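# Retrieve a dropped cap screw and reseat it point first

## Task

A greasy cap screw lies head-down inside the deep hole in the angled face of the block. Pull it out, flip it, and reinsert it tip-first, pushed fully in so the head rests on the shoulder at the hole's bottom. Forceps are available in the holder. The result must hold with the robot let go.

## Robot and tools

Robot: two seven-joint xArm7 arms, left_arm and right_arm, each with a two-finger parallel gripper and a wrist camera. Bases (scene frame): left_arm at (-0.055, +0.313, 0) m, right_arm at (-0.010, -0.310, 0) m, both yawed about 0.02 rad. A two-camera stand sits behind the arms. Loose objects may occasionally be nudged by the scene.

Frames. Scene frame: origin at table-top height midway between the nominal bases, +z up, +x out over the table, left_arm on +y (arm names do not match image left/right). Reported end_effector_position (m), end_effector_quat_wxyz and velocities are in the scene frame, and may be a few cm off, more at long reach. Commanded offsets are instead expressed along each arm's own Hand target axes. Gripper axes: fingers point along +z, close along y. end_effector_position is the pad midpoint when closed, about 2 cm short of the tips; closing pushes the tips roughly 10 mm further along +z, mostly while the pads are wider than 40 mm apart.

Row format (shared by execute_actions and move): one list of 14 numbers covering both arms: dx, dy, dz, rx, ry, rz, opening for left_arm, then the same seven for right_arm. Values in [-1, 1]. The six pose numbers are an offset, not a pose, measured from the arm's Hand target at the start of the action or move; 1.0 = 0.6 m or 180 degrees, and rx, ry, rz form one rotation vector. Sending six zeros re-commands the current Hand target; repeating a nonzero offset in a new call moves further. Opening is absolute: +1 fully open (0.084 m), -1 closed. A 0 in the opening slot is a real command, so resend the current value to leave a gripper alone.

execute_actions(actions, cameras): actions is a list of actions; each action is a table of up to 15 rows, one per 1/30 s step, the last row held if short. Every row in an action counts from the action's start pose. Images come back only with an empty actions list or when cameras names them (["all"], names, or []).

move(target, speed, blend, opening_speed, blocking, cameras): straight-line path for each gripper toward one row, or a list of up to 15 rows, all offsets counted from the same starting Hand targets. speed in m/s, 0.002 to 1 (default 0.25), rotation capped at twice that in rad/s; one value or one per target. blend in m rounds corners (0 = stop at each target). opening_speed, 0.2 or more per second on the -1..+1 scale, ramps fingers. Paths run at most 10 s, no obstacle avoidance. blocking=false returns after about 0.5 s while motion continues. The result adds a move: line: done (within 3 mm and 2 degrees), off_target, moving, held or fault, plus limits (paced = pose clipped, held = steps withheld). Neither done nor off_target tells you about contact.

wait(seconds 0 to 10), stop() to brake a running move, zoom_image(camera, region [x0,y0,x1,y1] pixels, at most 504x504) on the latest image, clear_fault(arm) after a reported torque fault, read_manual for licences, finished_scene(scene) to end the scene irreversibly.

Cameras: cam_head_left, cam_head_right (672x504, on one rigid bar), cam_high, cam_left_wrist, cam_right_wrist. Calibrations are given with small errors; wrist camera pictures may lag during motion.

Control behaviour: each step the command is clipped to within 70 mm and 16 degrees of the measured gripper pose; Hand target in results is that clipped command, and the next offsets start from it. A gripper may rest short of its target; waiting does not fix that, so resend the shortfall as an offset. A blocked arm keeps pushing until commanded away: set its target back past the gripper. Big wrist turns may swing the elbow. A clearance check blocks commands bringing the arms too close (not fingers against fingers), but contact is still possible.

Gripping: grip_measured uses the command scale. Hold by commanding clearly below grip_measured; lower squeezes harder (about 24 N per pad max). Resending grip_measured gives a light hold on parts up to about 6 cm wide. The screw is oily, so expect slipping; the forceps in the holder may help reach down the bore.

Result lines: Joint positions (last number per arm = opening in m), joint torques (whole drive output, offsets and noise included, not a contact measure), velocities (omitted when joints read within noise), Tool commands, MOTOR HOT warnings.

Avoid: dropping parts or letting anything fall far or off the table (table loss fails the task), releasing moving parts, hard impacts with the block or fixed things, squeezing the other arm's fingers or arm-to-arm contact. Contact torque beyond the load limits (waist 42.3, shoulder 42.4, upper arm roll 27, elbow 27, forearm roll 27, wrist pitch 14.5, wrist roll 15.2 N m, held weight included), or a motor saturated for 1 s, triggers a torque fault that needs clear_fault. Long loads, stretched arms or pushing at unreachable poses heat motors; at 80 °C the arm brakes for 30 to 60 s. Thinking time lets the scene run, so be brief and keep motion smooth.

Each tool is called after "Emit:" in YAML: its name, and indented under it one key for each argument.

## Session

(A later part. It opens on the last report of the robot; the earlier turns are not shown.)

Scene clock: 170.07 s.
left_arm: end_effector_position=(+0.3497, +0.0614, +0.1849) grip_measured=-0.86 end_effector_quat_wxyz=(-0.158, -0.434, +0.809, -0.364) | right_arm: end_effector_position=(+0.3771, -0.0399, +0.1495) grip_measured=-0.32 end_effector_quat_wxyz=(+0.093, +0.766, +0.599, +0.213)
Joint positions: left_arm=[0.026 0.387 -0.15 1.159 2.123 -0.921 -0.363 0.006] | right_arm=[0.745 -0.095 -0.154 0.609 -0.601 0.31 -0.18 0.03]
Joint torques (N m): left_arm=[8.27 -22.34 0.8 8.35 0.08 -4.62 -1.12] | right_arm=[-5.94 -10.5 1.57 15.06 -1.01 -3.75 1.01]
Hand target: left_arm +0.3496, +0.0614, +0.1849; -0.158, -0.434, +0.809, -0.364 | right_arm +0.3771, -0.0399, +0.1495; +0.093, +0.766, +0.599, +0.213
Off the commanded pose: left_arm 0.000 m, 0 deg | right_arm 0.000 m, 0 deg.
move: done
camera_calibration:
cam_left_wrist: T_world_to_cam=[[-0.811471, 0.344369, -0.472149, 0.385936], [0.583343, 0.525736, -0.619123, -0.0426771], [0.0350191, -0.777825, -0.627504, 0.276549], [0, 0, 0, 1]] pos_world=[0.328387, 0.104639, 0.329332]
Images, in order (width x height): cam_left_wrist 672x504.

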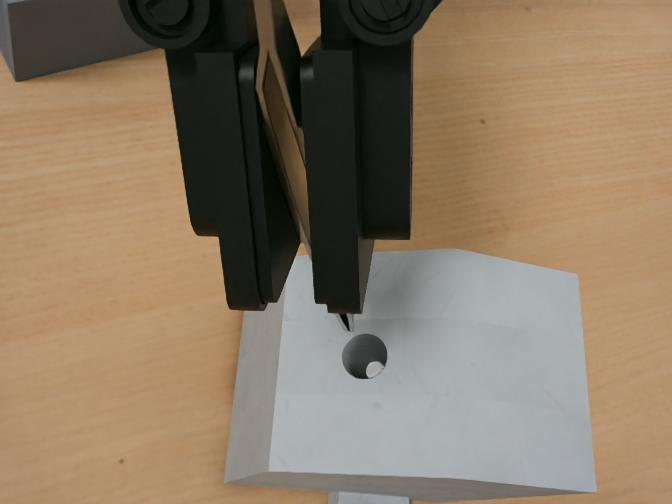

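Emit:
move:
  target:
    - [0,0,0,0,0,0,-0.74,0,0,0,0,0,0,-0.3]
    - [-0.0618,-0.0076,0.0727,0,0,0,-0.74,0,0,0,0,0,0,-0.3]
  speed: 0.05
  cameras: ["cam_left_wrist"]

Emit:
zoom_image:
  camera: "cam_left_wrist"
  region: [310, 300, 420, 410]

Emit:
move:
  target: [0,0,0,0,0,0,-1,0,0,0,0,0,0,-0.3]
  speed: 0.05
  cameras: ["cam_left_wrist"]

Emit:
zoom_image:
  camera: "cam_left_wrist"
  region: [310, 300, 420, 410]

Scene clock: 188.10 s.
left_arm: end_effector_position=(+0.3772, +0.0498, +0.1359) grip_measured=-0.76 end_effector_quat_wxyz=(-0.158, -0.434, +0.809, -0.364) | right_arm: end_effector_position=(+0.3771, -0.0399, +0.1495) grip_measured=-0.32 end_effector_quat_wxyz=(+0.093, +0.766, +0.599, +0.213)
Joint positions: left_arm=[0.012 0.559 -0.157 1.253 2.092 -0.861 -0.295 0.011] | right_arm=[0.745 -0.095 -0.154 0.609 -0.601 0.31 -0.18 0.03]
Joint torques (N m): left_arm=[-8.25 -16.56 -4.96 14.3 -3.87 -0.08 0.79] | right_arm=[-6.31 -10.76 1.53 14.8 -0.9 -3.7 1.06]
Hand target: left_arm +0.3772, +0.0498, +0.1359; -0.158, -0.434, +0.809, -0.364 | right_arm +0.3771, -0.0399, +0.1495; +0.093, +0.766, +0.599, +0.213
Off the commanded pose: left_arm 0.000 m, 0 deg | right_arm 0.000 m, 0 deg.
move: done
camera_calibration:
cam_left_wrist: T_world_to_cam=[[-0.811469, 0.344305, -0.4722, 0.389096], [0.58334, 0.525781, -0.619087, -0.0830236], [0.035119, -0.777822, -0.627502, 0.235856], [0, 0, 0, 1]] pos_world=[0.355887, 0.093139, 0.280332]
Images, in order (width x height): cam_left_wrist 672x504.

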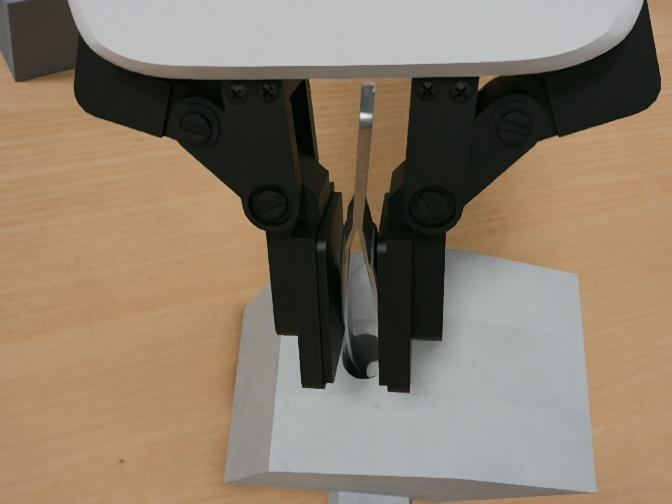

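Scaled by 4.582 from the camera's 672x504 image, which has a finer 960x720 frame.

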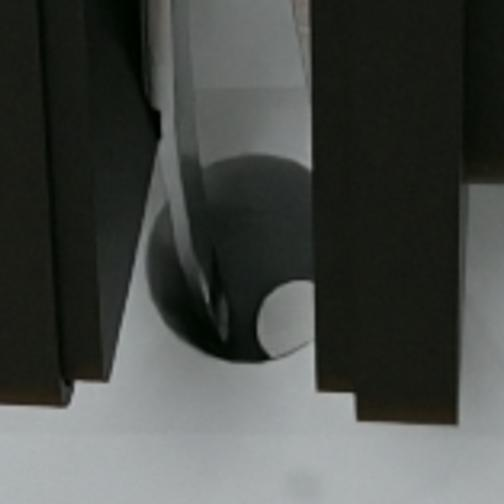

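Scene clock: 188.60 s.
left_arm: end_effector_position=(+0.3772, +0.0498, +0.1359) grip_measured=-0.86 end_effector_quat_wxyz=(-0.158, -0.434, +0.809, -0.364) | right_arm: end_effector_position=(+0.3771, -0.0399, +0.1495) grip_measured=-0.32 end_effector_quat_wxyz=(+0.093, +0.766, +0.599, +0.213)
Joint positions: left_arm=[0.012 0.559 -0.157 1.254 2.092 -0.861 -0.295 0.006] | right_arm=[0.745 -0.095 -0.154 0.609 -0.601 0.31 -0.18 0.03]
Joint torques (N m): left_arm=[-8.25 -16.98 -4.89 14.22 -3.42 -0.91 0.72] | right_arm=[-6.24 -10.86 1.39 14.69 -0.94 -3.62 1]
Hand target: left_arm +0.3772, +0.0498, +0.1359; -0.158, -0.434, +0.809, -0.364 | right_arm +0.3771, -0.0399, +0.1495; +0.093, +0.766, +0.599, +0.213
Off the commanded pose: left_arm 0.000 m, 0 deg | right_arm 0.000 m, 0 deg.
move: done
camera_calibration:
cam_left_wrist: T_world_to_cam=[[-0.81144, 0.344331, -0.47223, 0.389044], [0.583379, 0.525765, -0.619064, -0.0831045], [0.0351195, -0.777822, -0.627502, 0.235794], [0, 0, 0, 1]] pos_world=[0.355887, 0.093139, 0.280232]
Images, in order (width x height): cam_left_wrist 672x504.

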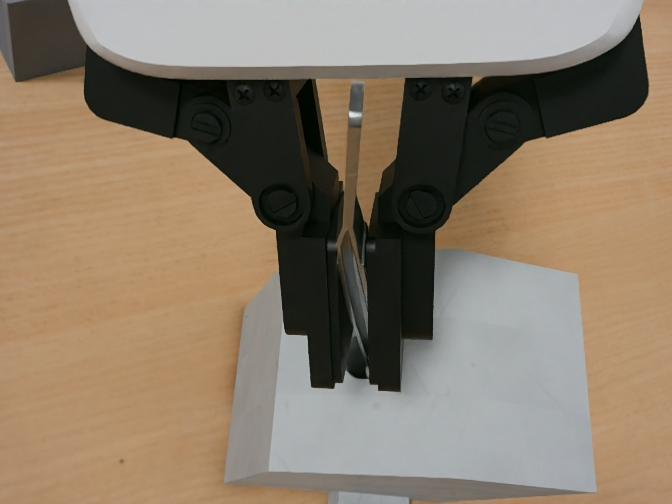

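Scaled by 4.582 from the camera's 672x504 image, which has a finer 960x720 frame.

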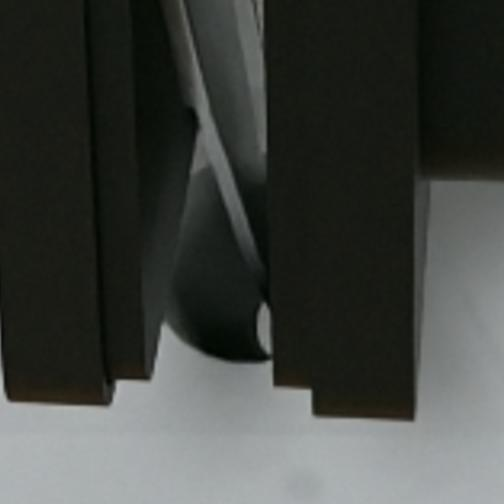

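Emit:
move:
  target:
    - [0.0163,0.002,-0.0191,0,0,0,-1,0,0,0,0,0,0,-0.3]
    - [0.0163,-0.0008,-0.0191,0,0,0,-0.72,0,0,0,0,0,0,-0.3]
  speed: 0.05
  cameras: ["cam_left_wrist"]

Emit:
zoom_image:
  camera: "cam_left_wrist"
  region: [310, 300, 420, 410]

Scene clock: 198.20 s.
left_arm: end_effector_position=(+0.3713, +0.0523, +0.1496) grip_measured=-0.74 end_effector_quat_wxyz=(-0.158, -0.434, +0.809, -0.364) | right_arm: end_effector_position=(+0.3771, -0.0399, +0.1495) grip_measured=-0.32 end_effector_quat_wxyz=(+0.093, +0.766, +0.599, +0.213)
Joint positions: left_arm=[0.014 0.516 -0.154 1.233 2.102 -0.877 -0.317 0.011] | right_arm=[0.745 -0.095 -0.154 0.609 -0.601 0.31 -0.18 0.03]
Joint torques (N m): left_arm=[-8.45 -16.28 -0.15 14.58 0.09 -4.58 -1.08] | right_arm=[-6.17 -10.6 1.44 14.47 -0.9 -3.66 1.07]
Hand target: left_arm +0.3713, +0.0522, +0.1496; -0.158, -0.434, +0.809, -0.364 | right_arm +0.3771, -0.0399, +0.1495; +0.093, +0.766, +0.599, +0.213
Off the commanded pose: left_arm 0.000 m, 0 deg | right_arm 0.000 m, 0 deg.
move: done
camera_calibration:
cam_left_wrist: T_world_to_cam=[[-0.811471, 0.344369, -0.472149, 0.389883], [0.583343, 0.525736, -0.619123, -0.0724101], [0.0350191, -0.777825, -0.627504, 0.2465], [0, 0, 0, 1]] pos_world=[0.349987, 0.095539, 0.293932]
Images, in order (width x height): cam_left_wrist 672x504.

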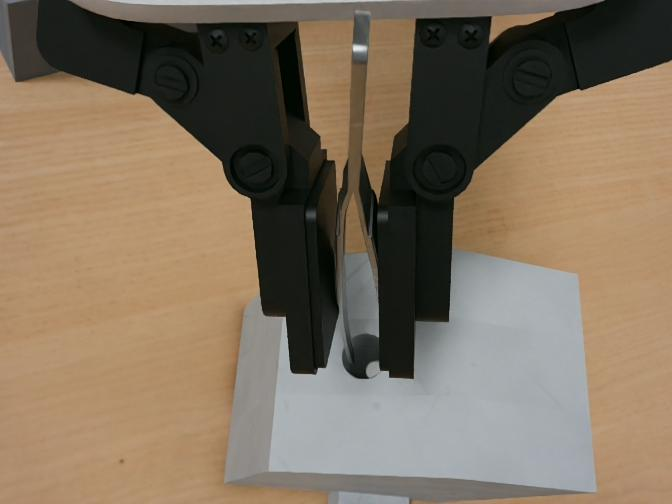

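Scaled by 4.582 from the camera's 672x504 image, which has a finer 960x720 frame.

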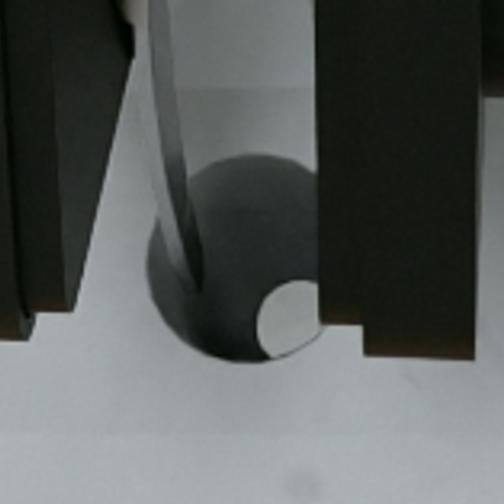

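Emit:
move:
  target: [-0.0195,-0.0031,0.0230,0,0,0,-0.72,0,0,0,0,0,0,-0.3]
  speed: 0.04
  cameras: ["cam_left_wrist"]

Emit:
zoom_image:
  camera: "cam_left_wrist"
  region: [310, 300, 420, 410]

Scene clock: 204.23 s.
left_arm: end_effector_position=(+0.3804, +0.0484, +0.1343) grip_measured=-0.74 end_effector_quat_wxyz=(-0.158, -0.434, +0.809, -0.364) | right_arm: end_effector_position=(+0.3771, -0.0399, +0.1495) grip_measured=-0.32 end_effector_quat_wxyz=(+0.093, +0.766, +0.599, +0.213)
Joint positions: left_arm=[0.008 0.571 -0.155 1.27 2.095 -0.861 -0.301 0.011] | right_arm=[0.745 -0.095 -0.154 0.609 -0.601 0.31 -0.18 0.03]
Joint torques (N m): left_arm=[-8.33 -16.75 -4.91 14.35 -4.02 -0.09 0.77] | right_arm=[-6.02 -10.44 1.5 14.15 -0.73 -3.67 1.01]
Hand target: left_arm +0.3804, +0.0484, +0.1343; -0.158, -0.434, +0.809, -0.364 | right_arm +0.3771, -0.0399, +0.1495; +0.093, +0.766, +0.599, +0.213
Off the commanded pose: left_arm 0.000 m, 0 deg | right_arm 0.000 m, 0 deg.
move: done
camera_calibration:
cam_left_wrist: T_world_to_cam=[[-0.811471, 0.344369, -0.472149, 0.391352], [0.583343, 0.525736, -0.619123, -0.0851933], [0.0350191, -0.777825, -0.627504, 0.233625], [0, 0, 0, 1]] pos_world=[0.359087, 0.091739, 0.278632]
Images, in order (width x height): cam_left_wrist 672x504.

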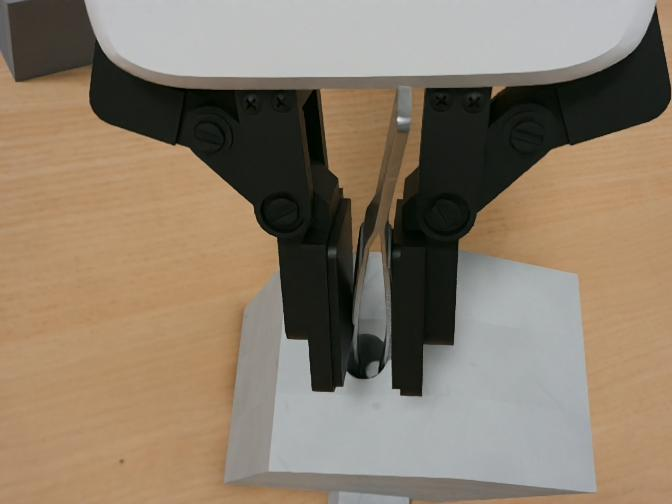

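Scaled by 4.582 from the camera's 672x504 image, which has a finer 960x720 frame.

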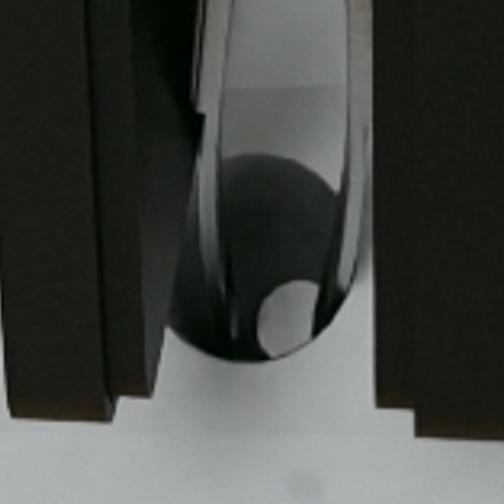

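Emit:
move:
  target:
    - [-0.0065,-0.0008,0.0077,0,0,0,-0.72,0,0,0,0,0,0,-0.3]
    - [-0.0065,-0.0008,0.0077,0,0,0,-1,0,0,0,0,0,0,-0.3]
  speed: 0.04
  cameras: ["cam_left_wrist"]

Emit:
zoom_image:
  camera: "cam_left_wrist"
  region: [310, 300, 420, 410]

Scene clock: 209.53 s.
left_arm: end_effector_position=(+0.3833, +0.0472, +0.1290) grip_measured=-0.86 end_effector_quat_wxyz=(-0.158, -0.434, +0.809, -0.364) | right_arm: end_effector_position=(+0.3771, -0.0399, +0.1495) grip_measured=-0.32 end_effector_quat_wxyz=(+0.093, +0.766, +0.599, +0.213)
Joint positions: left_arm=[0.006 0.59 -0.155 1.282 2.092 -0.856 -0.295 0.006] | right_arm=[0.745 -0.095 -0.154 0.609 -0.601 0.31 -0.18 0.03]
Joint torques (N m): left_arm=[-7.26 -20.5 -5.05 15.11 -3.67 -0.59 0.74] | right_arm=[-6.28 -10.57 1.55 14.2 -0.85 -3.53 1]
Hand target: left_arm +0.3833, +0.0472, +0.1291; -0.158, -0.434, +0.809, -0.364 | right_arm +0.3771, -0.0399, +0.1495; +0.093, +0.766, +0.599, +0.213
Off the commanded pose: left_arm 0.000 m, 0 deg | right_arm 0.000 m, 0 deg.
move: done
camera_calibration:
cam_left_wrist: T_world_to_cam=[[-0.811518, 0.344327, -0.472099, 0.391705], [0.583277, 0.525763, -0.619161, -0.0893892], [0.0350183, -0.777825, -0.627504, 0.22925], [0, 0, 0, 1]] pos_world=[0.361986, 0.090439, 0.273432]
Images, in order (width x height): cam_left_wrist 672x504.

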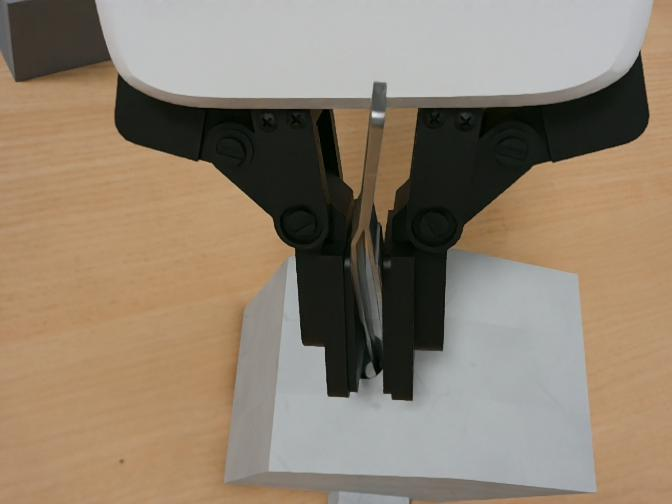

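Scaled by 4.582 from the camera's 672x504 image, which has a finer 960x720 frame.

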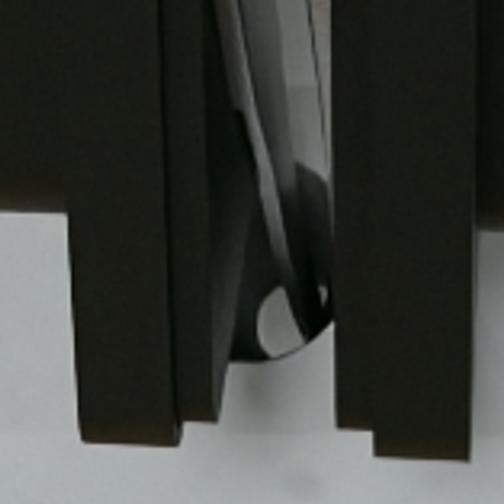

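Emit:
execute_actions:
  actions: []
  cameras: ["cam_high","cam_head_left"]

Emit:
zoom_image:
  camera: "cam_high"
  region: [270, 180, 370, 280]

Emit:
zoom_image:
  camera: "cam_head_left"
  region: [160, 260, 240, 340]

Scene clock: 221.57 s.
left_arm: end_effector_position=(+0.3833, +0.0472, +0.1291) grip_measured=-0.86 end_effector_quat_wxyz=(-0.158, -0.434, +0.809, -0.364) | right_arm: end_effector_position=(+0.3771, -0.0399, +0.1495) grip_measured=-0.32 end_effector_quat_wxyz=(+0.093, +0.766, +0.599, +0.213)
Joint positions: left_arm=[0.006 0.59 -0.155 1.282 2.092 -0.856 -0.295 0.006] | right_arm=[0.745 -0.095 -0.154 0.609 -0.601 0.31 -0.18 0.03]
Joint velocities: within noise
Joint torques (N m): left_arm=[-1.04 -25.55 -4.94 15.13 -2.69 -2.95 0.66] | right_arm=[-6.3 -10.49 1.52 13.79 -0.65 -3.49 1]
Hand target: left_arm +0.3833, +0.0472, +0.1291; -0.158, -0.434, +0.809, -0.364 | right_arm +0.3771, -0.0399, +0.1495; +0.093, +0.766, +0.599, +0.213
Tool commands: left_gripper/opening=-1.0 right_gripper/opening=-0.3
Off the commanded pose: left_arm 0.000 m, 0 deg | right_arm 0.000 m, 0 deg.
Images, in order (width x height): cam_head_left 672x504, cam_high 672x504.

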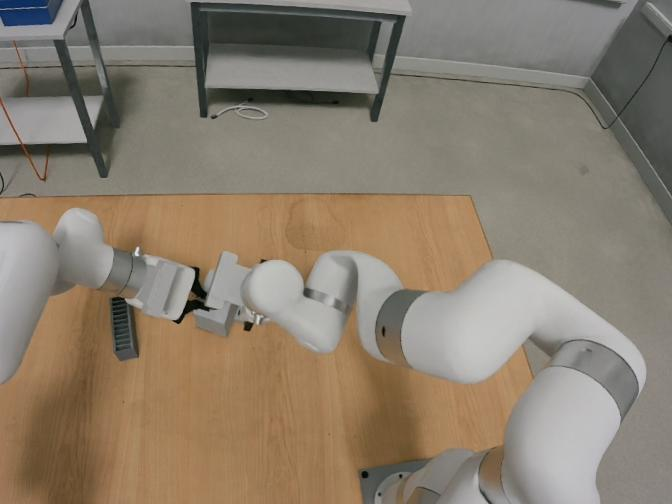

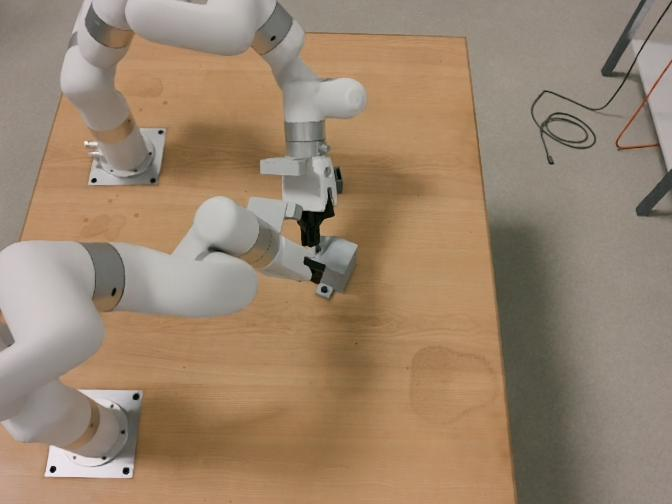

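Scaled by 5.040 from the camera's 672x504 image, which has a finer 960x720 frame.

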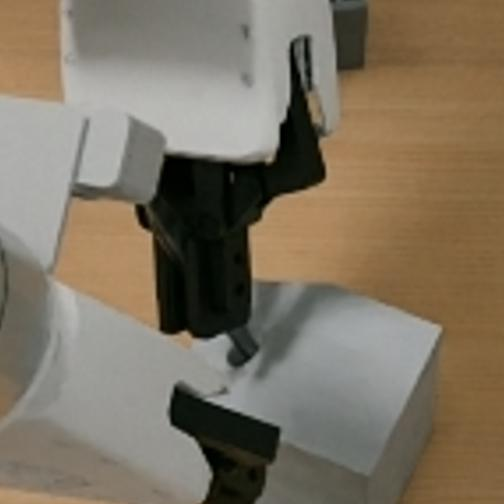

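Scaled by 6.300 from the camera's 672x504 image, which has a finer 960x720 frame.

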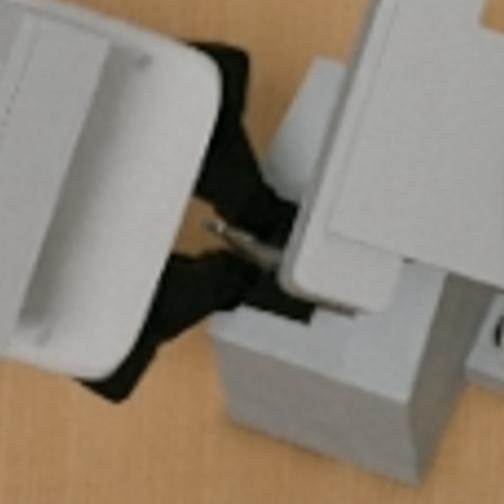

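Emit:
move:
  target:
    - [0,0,0,0,0,0,-0.64,0,0,0,0,0,0,-0.3]
    - [0.0163,0.002,-0.0191,0,0,0,-0.64,0,0,0,0,0,0,-0.3]
    - [0.0163,0.002,-0.0191,0,0,0,-1,0,0,0,0,0,0,-0.3]
  speed: 0.05
  cameras: ["cam_left_wrist"]

Emit:
zoom_image:
  camera: "cam_left_wrist"
  region: [310, 300, 420, 410]

Scene clock: 241.13 s.
left_arm: end_effector_position=(+0.3760, +0.0502, +0.1420) grip_measured=-0.86 end_effector_quat_wxyz=(-0.158, -0.434, +0.809, -0.364) | right_arm: end_effector_position=(+0.3771, -0.0399, +0.1495) grip_measured=-0.32 end_effector_quat_wxyz=(+0.093, +0.766, +0.599, +0.213)
Joint positions: left_arm=[0.01 0.544 -0.154 1.252 2.098 -0.869 -0.309 0.006] | right_arm=[0.745 -0.095 -0.154 0.609 -0.601 0.31 -0.18 0.03]
Joint torques (N m): left_arm=[8.12 -24.38 -0.17 8.43 -0.33 -4.49 -0.93] | right_arm=[-6.31 -10.48 1.44 13.47 -0.62 -3.55 0.99]
Hand target: left_arm +0.3760, +0.0502, +0.1420; -0.158, -0.434, +0.809, -0.364 | right_arm +0.3771, -0.0399, +0.1495; +0.093, +0.766, +0.599, +0.213
Off the commanded pose: left_arm 0.000 m, 0 deg | right_arm 0.000 m, 0 deg.
move: done
camera_calibration:
cam_left_wrist: T_world_to_cam=[[-0.811471, 0.344369, -0.472149, 0.390832], [0.583343, 0.525736, -0.619123, -0.0787531], [0.0350191, -0.777825, -0.627504, 0.239933], [0, 0, 0, 1]] pos_world=[0.354687, 0.093439, 0.286332]
Images, in order (width x height): cam_left_wrist 672x504.

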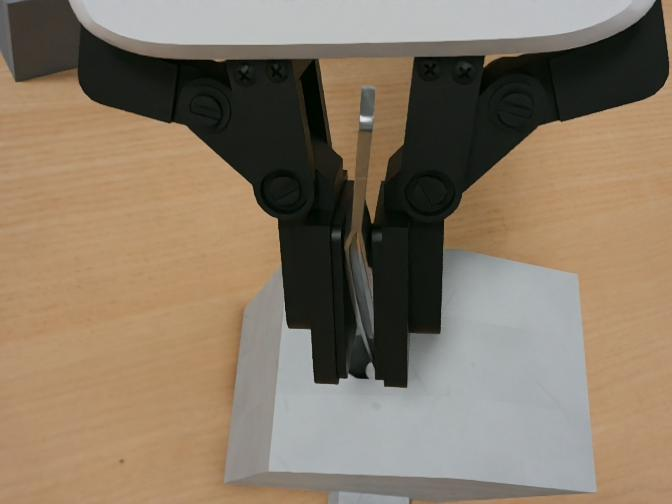

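Scaled by 4.582 from the camera's 672x504 image, which has a finer 960x720 frame.

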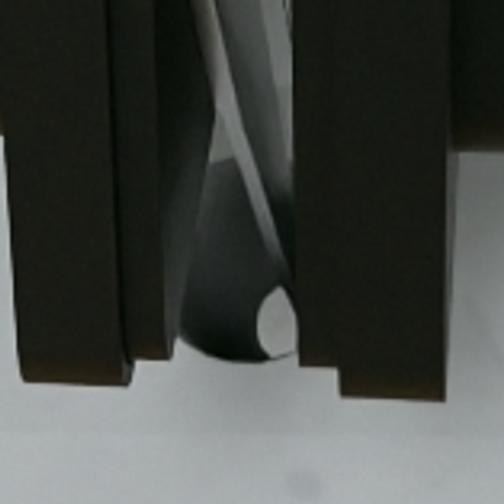

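Emit:
move:
  target:
    - [0.038,0.0047,-0.0446,0,0,0,-1,0,0,0,0,0,0,-0.3]
    - [0.038,0.014,-0.0446,0.017,0,0.0143,-0.75,0,0,0,0,0,0,-0.3]
  speed: 0.08
  cameras: ["cam_left_wrist"]

Emit:
zoom_image:
  camera: "cam_left_wrist"
  region: [290, 250, 450, 410]

Scene clock: 247.70 s.
left_arm: end_effector_position=(+0.3545, +0.0593, +0.1696) grip_measured=-0.77 end_effector_quat_wxyz=(-0.139, -0.420, +0.808, -0.389) | right_arm: end_effector_position=(+0.3771, -0.0399, +0.1495) grip_measured=-0.32 end_effector_quat_wxyz=(+0.093, +0.766, +0.599, +0.213)
Joint positions: left_arm=[0.076 0.407 -0.185 1.09 2.022 -0.866 -0.181 0.01] | right_arm=[0.745 -0.095 -0.154 0.609 -0.601 0.31 -0.18 0.03]
Joint torques (N m): left_arm=[8.27 -22.05 -4.68 7.79 -3.93 -0.4 0.78] | right_arm=[-5.88 -10.65 1.42 13.08 -0.68 -3.6 0.98]
Hand target: left_arm +0.3545, +0.0593, +0.1696; -0.139, -0.420, +0.808, -0.389 | right_arm +0.3771, -0.0399, +0.1495; +0.093, +0.766, +0.599, +0.213
Off the commanded pose: left_arm 0.000 m, 0 deg | right_arm 0.000 m, 0 deg.
move: done
camera_calibration:
cam_left_wrist: T_world_to_cam=[[-0.779219, 0.330528, -0.532512, 0.38296], [0.622339, 0.508687, -0.594921, -0.0707501], [0.0742439, -0.794977, -0.602079, 0.247885], [0, 0, 0, 1]] pos_world=[0.324036, 0.106474, 0.311086]
Images, in order (width x height): cam_left_wrist 672x504.

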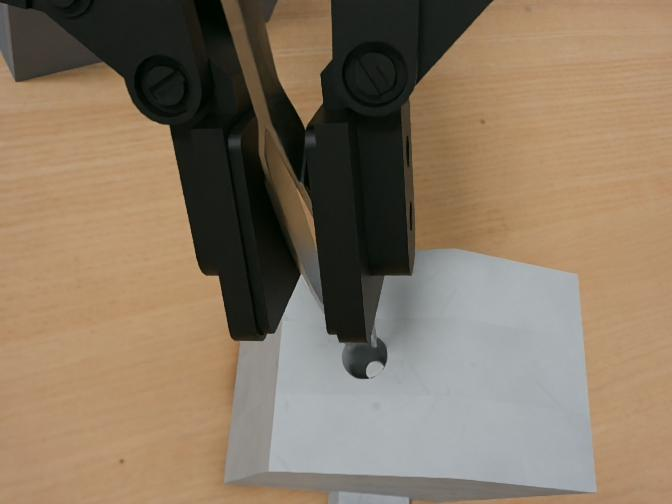

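Scaled by 3.150 from the camera's 672x504 image, which has a finer 960x720 frame.

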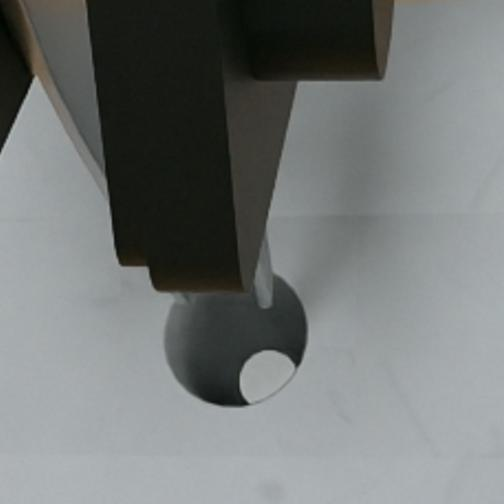

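Emit:
move:
  target: [-0.0322,0.0002,0.0383,0,0,0,-0.74,0,0,0,0,0,0,-0.3]
  speed: 0.05
  cameras: ["cam_left_wrist"]

Emit:
zoom_image:
  camera: "cam_left_wrist"
  region: [310, 300, 420, 410]

Scene clock: 254.37 s.
left_arm: end_effector_position=(+0.3685, +0.0532, +0.1438) grip_measured=-0.76 end_effector_quat_wxyz=(-0.139, -0.420, +0.808, -0.389) | right_arm: end_effector_position=(+0.3771, -0.0399, +0.1495) grip_measured=-0.32 end_effector_quat_wxyz=(+0.093, +0.766, +0.599, +0.213)
Joint positions: left_arm=[0.07 0.499 -0.19 1.136 2 -0.832 -0.136 0.011] | right_arm=[0.745 -0.095 -0.154 0.609 -0.601 0.31 -0.18 0.03]
Joint torques (N m): left_arm=[-8.49 -15.57 -5.09 13.99 -3.84 -0.42 0.67] | right_arm=[-5.87 -10.69 1.32 12.76 -0.9 -3.61 0.94]
Hand target: left_arm +0.3685, +0.0532, +0.1437; -0.139, -0.420, +0.808, -0.389 | right_arm +0.3771, -0.0399, +0.1495; +0.093, +0.766, +0.599, +0.213
Off the commanded pose: left_arm 0.000 m, 0 deg | right_arm 0.000 m, 0 deg.
move: done
camera_calibration:
cam_left_wrist: T_world_to_cam=[[-0.779219, 0.330528, -0.532512, 0.38206], [0.622339, 0.508687, -0.594921, -0.0918192], [0.0742439, -0.794977, -0.602079, 0.226482], [0, 0, 0, 1]] pos_world=[0.338036, 0.100474, 0.285186]
Images, in order (width x height): cam_left_wrist 672x504.

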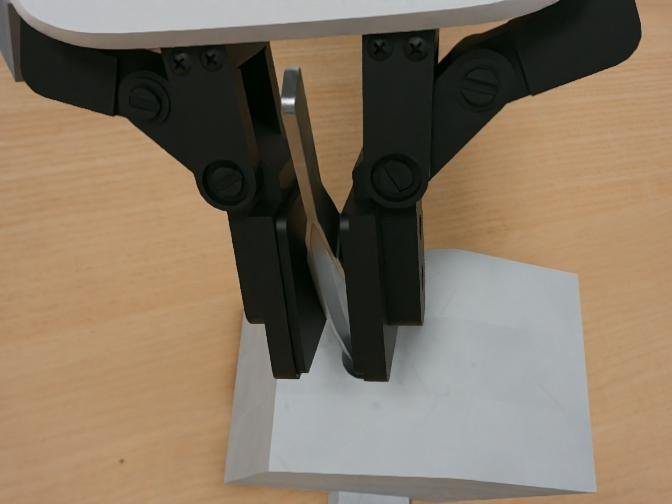

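Scaled by 4.582 from the camera's 672x504 image, which has a finer 960x720 frame.

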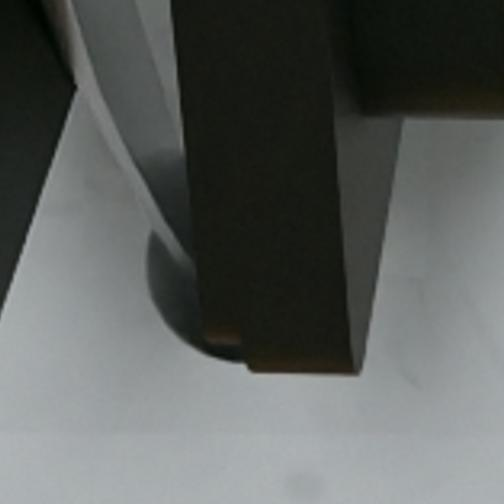

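Emit:
move:
  target:
    - [0.0054,-0.0002,-0.0064,0,0,0,-0.74,0,0,0,0,0,0,-0.3]
    - [0.0054,-0.0049,-0.0064,-0.0085,0,-0.0072,-0.74,0,0,0,0,0,0,-0.3]
    - [-0.0097,-0.0049,0.0115,-0.0085,0,-0.0072,-0.74,0,0,0,0,0,0,-0.3]
  speed: 0.05
  cameras: ["cam_left_wrist"]

Emit:
zoom_image:
  camera: "cam_left_wrist"
  region: [310, 300, 420, 410]

Scene clock: 262.37 s.
left_arm: end_effector_position=(+0.3751, +0.0504, +0.1375) grip_measured=-0.76 end_effector_quat_wxyz=(-0.149, -0.427, +0.808, -0.376) | right_arm: end_effector_position=(+0.3771, -0.0399, +0.1495) grip_measured=-0.32 end_effector_quat_wxyz=(+0.093, +0.766, +0.599, +0.213)
Joint positions: left_arm=[0.035 0.539 -0.17 1.204 2.046 -0.844 -0.216 0.011] | right_arm=[0.745 -0.095 -0.154 0.609 -0.601 0.31 -0.18 0.03]
Joint torques (N m): left_arm=[-8.58 -16.59 -5.05 14.36 -3.85 -0.19 0.73] | right_arm=[-5.88 -10.64 1.5 12.56 -0.67 -3.6 0.86]
Hand target: left_arm +0.3751, +0.0504, +0.1375; -0.149, -0.427, +0.808, -0.376 | right_arm +0.3771, -0.0399, +0.1495; +0.093, +0.766, +0.599, +0.213
Off the commanded pose: left_arm 0.000 m, 0 deg | right_arm 0.000 m, 0 deg.
move: done
camera_calibration:
cam_left_wrist: T_world_to_cam=[[-0.795938, 0.337514, -0.502561, 0.386606], [0.602886, 0.517177, -0.6075, -0.0895628], [0.0548734, -0.786519, -0.615123, 0.228693], [0, 0, 0, 1]] pos_world=[0.349162, 0.095706, 0.280558]
Images, in order (width x height): cam_left_wrist 672x504.

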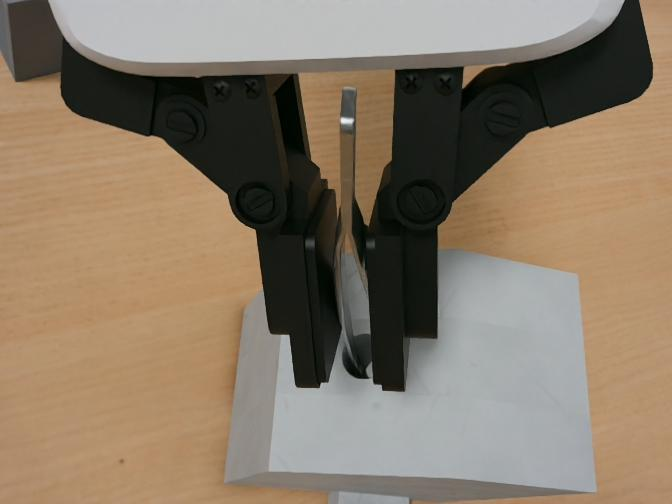

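Scaled by 4.582 from the camera's 672x504 image, which has a finer 960x720 frame.

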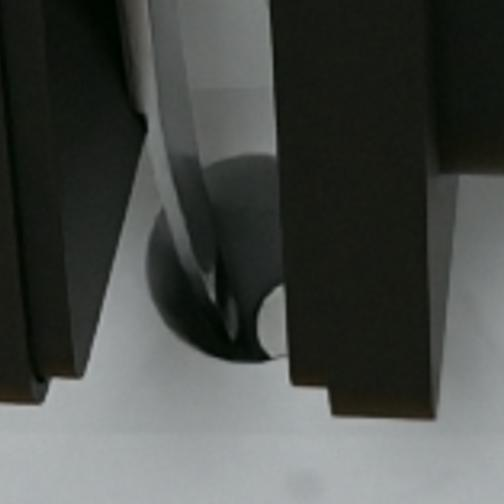

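Emit:
move:
  target:
    - [0.0054,-0.0013,-0.0064,0,0,0,-0.72,0,0,0,0,0,0,-0.3]
    - [-0.0054,-0.0015,0.0064,0,0,0,-0.72,0,0,0,0,0,0,-0.3]
  speed: 0.05
  cameras: ["cam_left_wrist"]

Emit:
zoom_image:
  camera: "cam_left_wrist"
  region: [310, 300, 420, 410]

Scene clock: 269.10 s.
left_arm: end_effector_position=(+0.3780, +0.0491, +0.1335) grip_measured=-0.74 end_effector_quat_wxyz=(-0.149, -0.427, +0.808, -0.376) | right_arm: end_effector_position=(+0.3771, -0.0399, +0.1495) grip_measured=-0.32 end_effector_quat_wxyz=(+0.093, +0.766, +0.599, +0.213)
Joint positions: left_arm=[0.032 0.555 -0.169 1.217 2.044 -0.84 -0.213 0.011] | right_arm=[0.745 -0.095 -0.154 0.609 -0.601 0.31 -0.18 0.03]
Joint torques (N m): left_arm=[-8.42 -16.45 -5.04 14.49 -3.89 -0.25 0.83] | right_arm=[-6.13 -10.85 1.36 12.15 -0.69 -3.65 0.97]
Hand target: left_arm +0.3780, +0.0491, +0.1335; -0.149, -0.427, +0.808, -0.376 | right_arm +0.3771, -0.0399, +0.1495; +0.093, +0.766, +0.599, +0.213
Off the commanded pose: left_arm 0.000 m, 0 deg | right_arm 0.000 m, 0 deg.
move: done
camera_calibration:
cam_left_wrist: T_world_to_cam=[[-0.795938, 0.337514, -0.502561, 0.387423], [0.602886, 0.517177, -0.6075, -0.0931292], [0.0548734, -0.786519, -0.615123, 0.225045], [0, 0, 0, 1]] pos_world=[0.352162, 0.094406, 0.276558]
Images, in order (width x height): cam_left_wrist 672x504.

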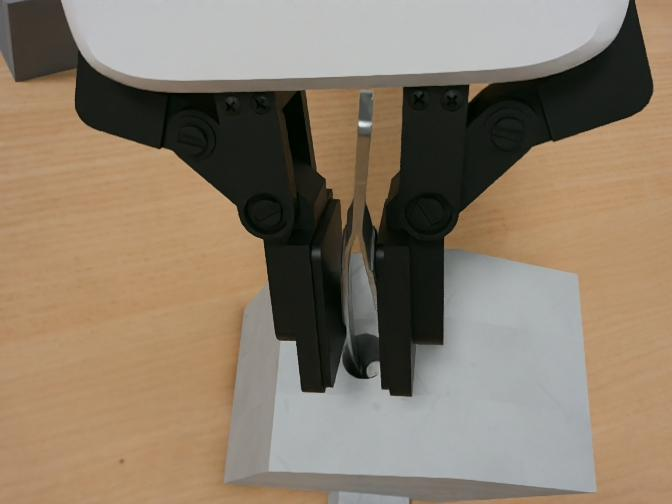

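Scaled by 4.582 from the camera's 672x504 image, which has a finer 960x720 frame.

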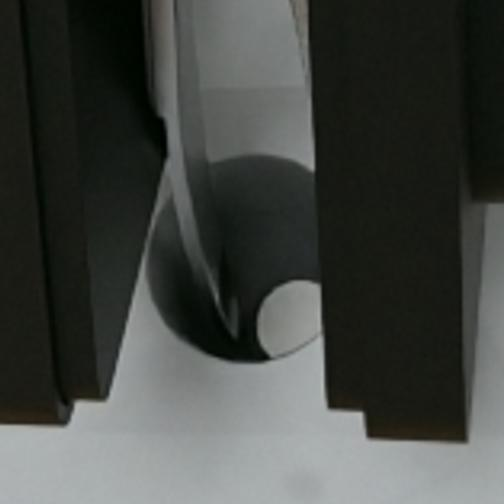

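Emit:
move:
  target:
    - [0.0140,-0.0005,-0.0166,0,0,0,-1,0,0,0,0,0,0,-0.3]
    - [0.0140,-0.0005,-0.0166,0,0,0,-0.70,0,0,0,0,0,0,-0.3]
  speed: 0.05
  cameras: ["cam_left_wrist"]

Emit:
zoom_image:
  camera: "cam_left_wrist"
  region: [310, 300, 420, 410]

Scene clock: 291.03 s.
left_arm: end_effector_position=(+0.3725, +0.0515, +0.1451) grip_measured=-0.72 end_effector_quat_wxyz=(-0.149, -0.427, +0.808, -0.376) | right_arm: end_effector_position=(+0.3771, -0.0399, +0.1495) grip_measured=-0.32 end_effector_quat_wxyz=(+0.093, +0.766, +0.599, +0.213)
Joint positions: left_arm=[0.034 0.516 -0.167 1.197 2.053 -0.853 -0.231 0.012] | right_arm=[0.745 -0.095 -0.154 0.609 -0.601 0.31 -0.18 0.03]
Joint torques (N m): left_arm=[8.15 -23.7 0.09 8.22 -0.05 -4.57 -1] | right_arm=[-6.13 -10.8 1.53 12.37 -0.73 -3.46 0.97]
Hand target: left_arm +0.3725, +0.0515, +0.1451; -0.149, -0.427, +0.808, -0.376 | right_arm +0.3771, -0.0399, +0.1495; +0.093, +0.766, +0.599, +0.213
Off the commanded pose: left_arm 0.000 m, 0 deg | right_arm 0.000 m, 0 deg.
move: done
camera_calibration:
cam_left_wrist: T_world_to_cam=[[-0.795918, 0.337531, -0.502582, 0.387966], [0.602913, 0.517166, -0.607483, -0.0839693], [0.0548737, -0.786519, -0.615123, 0.234235], [0, 0, 0, 1]] pos_world=[0.346562, 0.096706, 0.288058]
Images, in order (width x height): cam_left_wrist 672x504.

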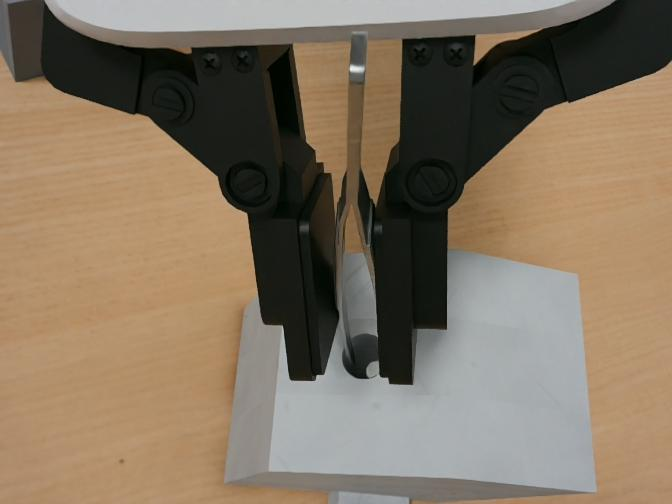

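Scaled by 4.582 from the camera's 672x504 image, which has a finer 960x720 frame.

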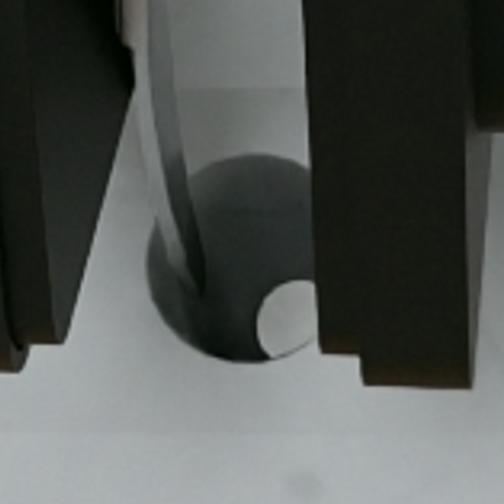

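Emit:
move:
  target:
    - [0.0162,0.0,-0.0192,0,0,0,-0.74,0,0,0,0,0,0,-0.3]
    - [0.0162,0.0128,-0.0192,0.0234,0,0.0197,-0.72,0,0,0,0,0,0,-0.3]
  speed: 0.08
  cameras: ["cam_left_wrist"]

Emit:
zoom_image:
  camera: "cam_left_wrist"
  region: [310, 300, 420, 410]

Scene clock: 305.00 s.
left_arm: end_effector_position=(+0.3596, +0.0570, +0.1546) grip_measured=-0.74 end_effector_quat_wxyz=(-0.121, -0.407, +0.807, -0.410) | right_arm: end_effector_position=(+0.3771, -0.0399, +0.1495) grip_measured=-0.32 end_effector_quat_wxyz=(+0.093, +0.766, +0.599, +0.213)
Joint positions: left_arm=[0.121 0.439 -0.218 1.035 1.919 -0.825 -0.001 0.011] | right_arm=[0.745 -0.095 -0.154 0.609 -0.601 0.31 -0.18 0.03]
Joint torques (N m): left_arm=[8.31 -21.96 -4.97 7.27 -3.82 -0.54 0.76] | right_arm=[-5.89 -10.66 1.55 12.43 -0.62 -3.52 0.88]
Hand target: left_arm +0.3596, +0.0570, +0.1546; -0.121, -0.407, +0.807, -0.410 | right_arm +0.3771, -0.0399, +0.1495; +0.093, +0.766, +0.599, +0.213
Off the commanded pose: left_arm 0.000 m, 0 deg | right_arm 0.000 m, 0 deg.
move: done
camera_calibration:
cam_left_wrist: T_world_to_cam=[[-0.747978, 0.316875, -0.583198, 0.377084], [0.655007, 0.494351, -0.571475, -0.0963362], [0.107218, -0.809449, -0.577318, 0.221857], [0, 0, 0, 1]] pos_world=[0.321364, 0.107718, 0.292943]
Images, in order (width x height): cam_left_wrist 672x504.

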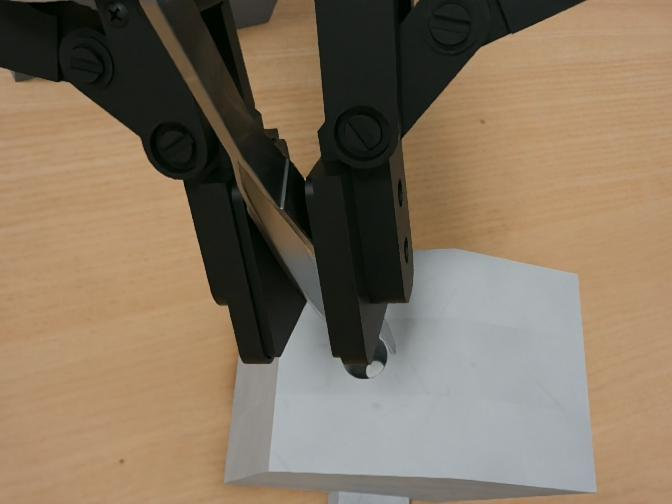

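Scaled by 4.582 from the camera's 672x504 image, which has a finer 960x720 frame.

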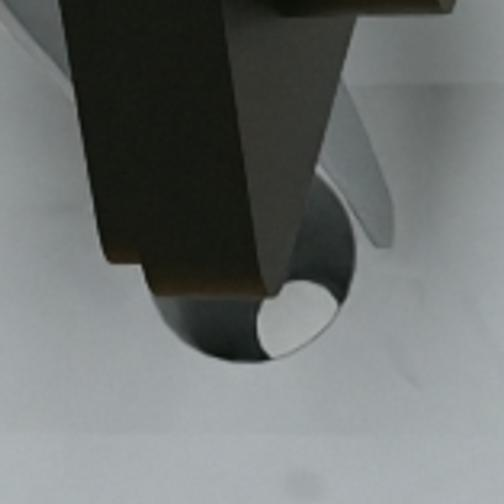

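Emit:
move:
  target:
    - [0,0.0076,0,0,0,0,-0.72,0,0,0,0,0,0,-0.3]
    - [-0.0139,0.0094,0.0166,0,0,0,-0.72,0,0,0,0,0,0,-0.3]
  speed: 0.05
  cameras: ["cam_left_wrist"]

Emit:
zoom_image:
  camera: "cam_left_wrist"
  region: [310, 300, 420, 410]

Scene clock: 312.73 s.
left_arm: end_effector_position=(+0.3621, +0.0560, +0.1407) grip_measured=-0.74 end_effector_quat_wxyz=(-0.121, -0.407, +0.807, -0.410) | right_arm: end_effector_position=(+0.3771, -0.0399, +0.1495) grip_measured=-0.32 end_effector_quat_wxyz=(+0.093, +0.766, +0.599, +0.213)
Joint positions: left_arm=[0.126 0.477 -0.223 1.034 1.896 -0.807 0.044 0.011] | right_arm=[0.745 -0.095 -0.154 0.609 -0.601 0.31 -0.18 0.03]
Joint torques (N m): left_arm=[-8.54 -14.5 -5.03 13.36 -3.67 -0.56 0.84] | right_arm=[-5.77 -10.79 1.38 12.2 -0.6 -3.53 0.92]
Hand target: left_arm +0.3621, +0.0560, +0.1407; -0.121, -0.407, +0.807, -0.410 | right_arm +0.3771, -0.0399, +0.1495; +0.093, +0.766, +0.599, +0.213
Off the commanded pose: left_arm 0.000 m, 0 deg | right_arm 0.000 m, 0 deg.
move: done
camera_calibration:
cam_left_wrist: T_world_to_cam=[[-0.747929, 0.316911, -0.583241, 0.371113], [0.655062, 0.494328, -0.571431, -0.105336], [0.107219, -0.809449, -0.577318, 0.212685], [0, 0, 0, 1]] pos_world=[0.323764, 0.106618, 0.279043]
Images, in order (width x height): cam_left_wrist 672x504.

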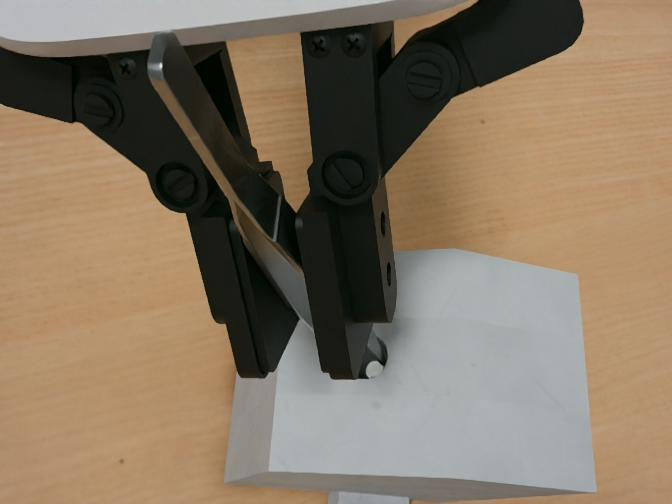

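Scaled by 4.582 from the camera's 672x504 image, which has a finer 960x720 frame.

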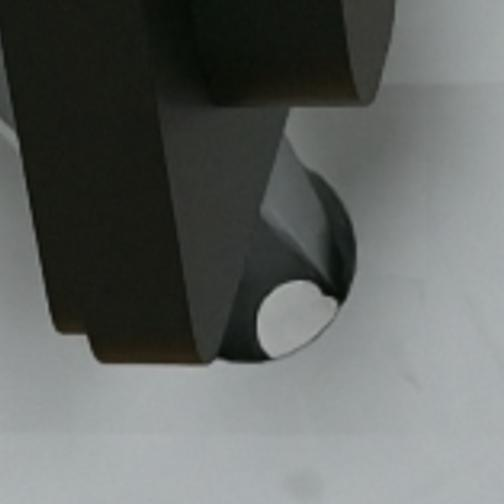

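Emit:
move:
  target:
    - [-0.0171,0.0020,0.0204,0,0,0,-0.72,0,0,0,0,0,0,-0.3]
  speed: 0.04
  cameras: ["cam_left_wrist"]

Emit:
zoom_image:
  camera: "cam_left_wrist"
  region: [310, 300, 420, 410]

Emit:
move:
  target: [0,0,0,0,0,0,-1,0,0,0,0,0,0,-0.3]
  cameras: ["cam_left_wrist"]

Emit:
zoom_image:
  camera: "cam_left_wrist"
  region: [310, 300, 420, 410]

Scene clock: 318.47 s.
left_arm: end_effector_position=(+0.3694, +0.0528, +0.1268) grip_measured=-0.74 end_effector_quat_wxyz=(-0.121, -0.407, +0.807, -0.410) | right_arm: end_effector_position=(+0.3771, -0.0399, +0.1495) grip_measured=-0.32 end_effector_quat_wxyz=(+0.093, +0.766, +0.599, +0.213)
Joint positions: left_arm=[0.121 0.528 -0.226 1.061 1.882 -0.79 0.071 0.011] | right_arm=[0.745 -0.095 -0.154 0.609 -0.601 0.31 -0.18 0.03]
Joint torques (N m): left_arm=[-8.44 -14.93 -5.4 13.25 -3.59 -0.63 0.7] | right_arm=[-6.08 -10.54 1.44 12.22 -0.55 -3.44 0.85]
Hand target: left_arm +0.3694, +0.0528, +0.1268; -0.121, -0.407, +0.807, -0.410 | right_arm +0.3771, -0.0399, +0.1495; +0.093, +0.766, +0.599, +0.213
Off the commanded pose: left_arm 0.000 m, 0 deg | right_arm 0.000 m, 0 deg.
move: done
camera_calibration:
cam_left_wrist: T_world_to_cam=[[-0.747929, 0.316911, -0.583241, 0.369555], [0.655062, 0.494328, -0.571431, -0.116544], [0.107219, -0.809449, -0.577318, 0.201276], [0, 0, 0, 1]] pos_world=[0.331164, 0.103418, 0.265143]
Images, in order (width x height): cam_left_wrist 672x504.

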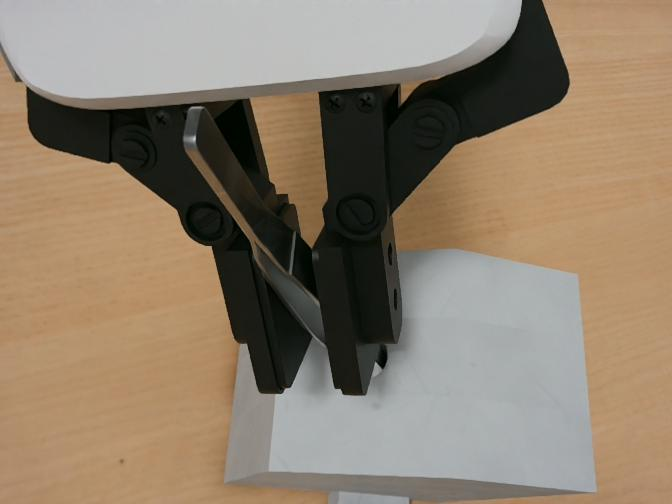

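Scaled by 4.582 from the camera's 672x504 image, which has a finer 960x720 frame.

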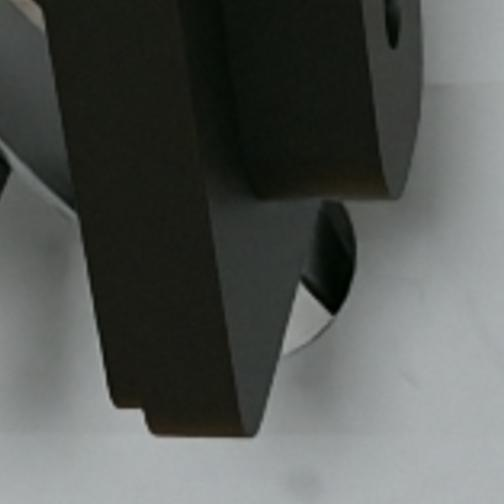

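Scene clock: 318.97 s.
left_arm: end_effector_position=(+0.3694, +0.0528, +0.1268) grip_measured=-0.86 end_effector_quat_wxyz=(-0.121, -0.407, +0.807, -0.410) | right_arm: end_effector_position=(+0.3771, -0.0399, +0.1495) grip_measured=-0.32 end_effector_quat_wxyz=(+0.093, +0.766, +0.599, +0.213)
Joint positions: left_arm=[0.121 0.528 -0.226 1.061 1.882 -0.79 0.071 0.006] | right_arm=[0.745 -0.095 -0.154 0.609 -0.601 0.31 -0.18 0.03]
Joint torques (N m): left_arm=[-6.4 -14.84 -3.65 12.24 -3.23 -0.48 0.71] | right_arm=[-5.98 -10.66 1.55 12.22 -0.54 -3.52 0.91]
Hand target: left_arm +0.3694, +0.0528, +0.1268; -0.121, -0.407, +0.807, -0.410 | right_arm +0.3771, -0.0399, +0.1495; +0.093, +0.766, +0.599, +0.213
Off the commanded pose: left_arm 0.000 m, 0 deg | right_arm 0.000 m, 0 deg.
move: done
camera_calibration:
cam_left_wrist: T_world_to_cam=[[-0.747916, 0.316987, -0.583216, 0.369536], [0.655093, 0.494265, -0.57145, -0.116543], [0.107121, -0.809458, -0.577325, 0.201311], [0, 0, 0, 1]] pos_world=[0.331164, 0.103418, 0.265143]
Images, in order (width x height): cam_left_wrist 672x504.

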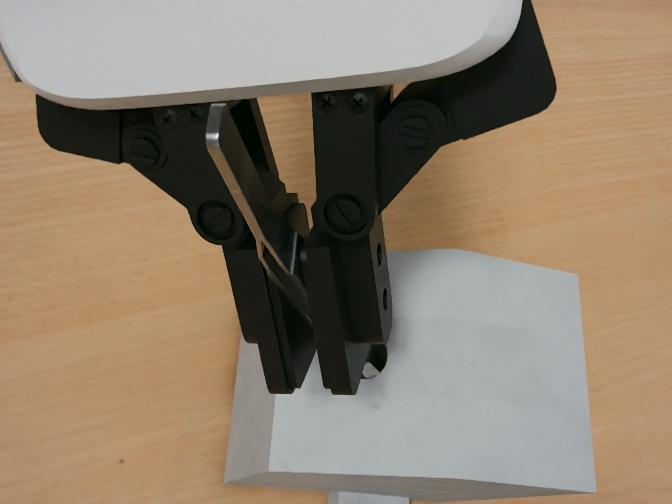

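Scaled by 4.582 from the camera's 672x504 image, which has a finer 960x720 frame.

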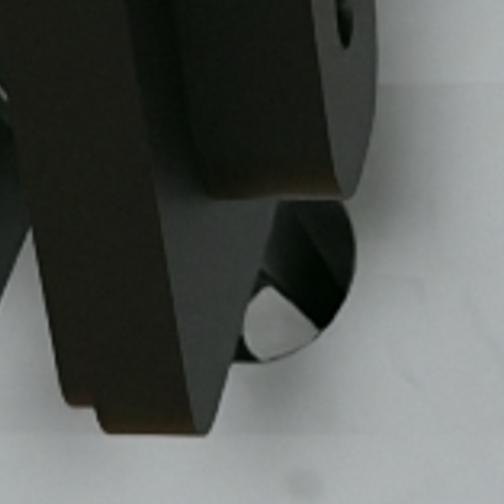

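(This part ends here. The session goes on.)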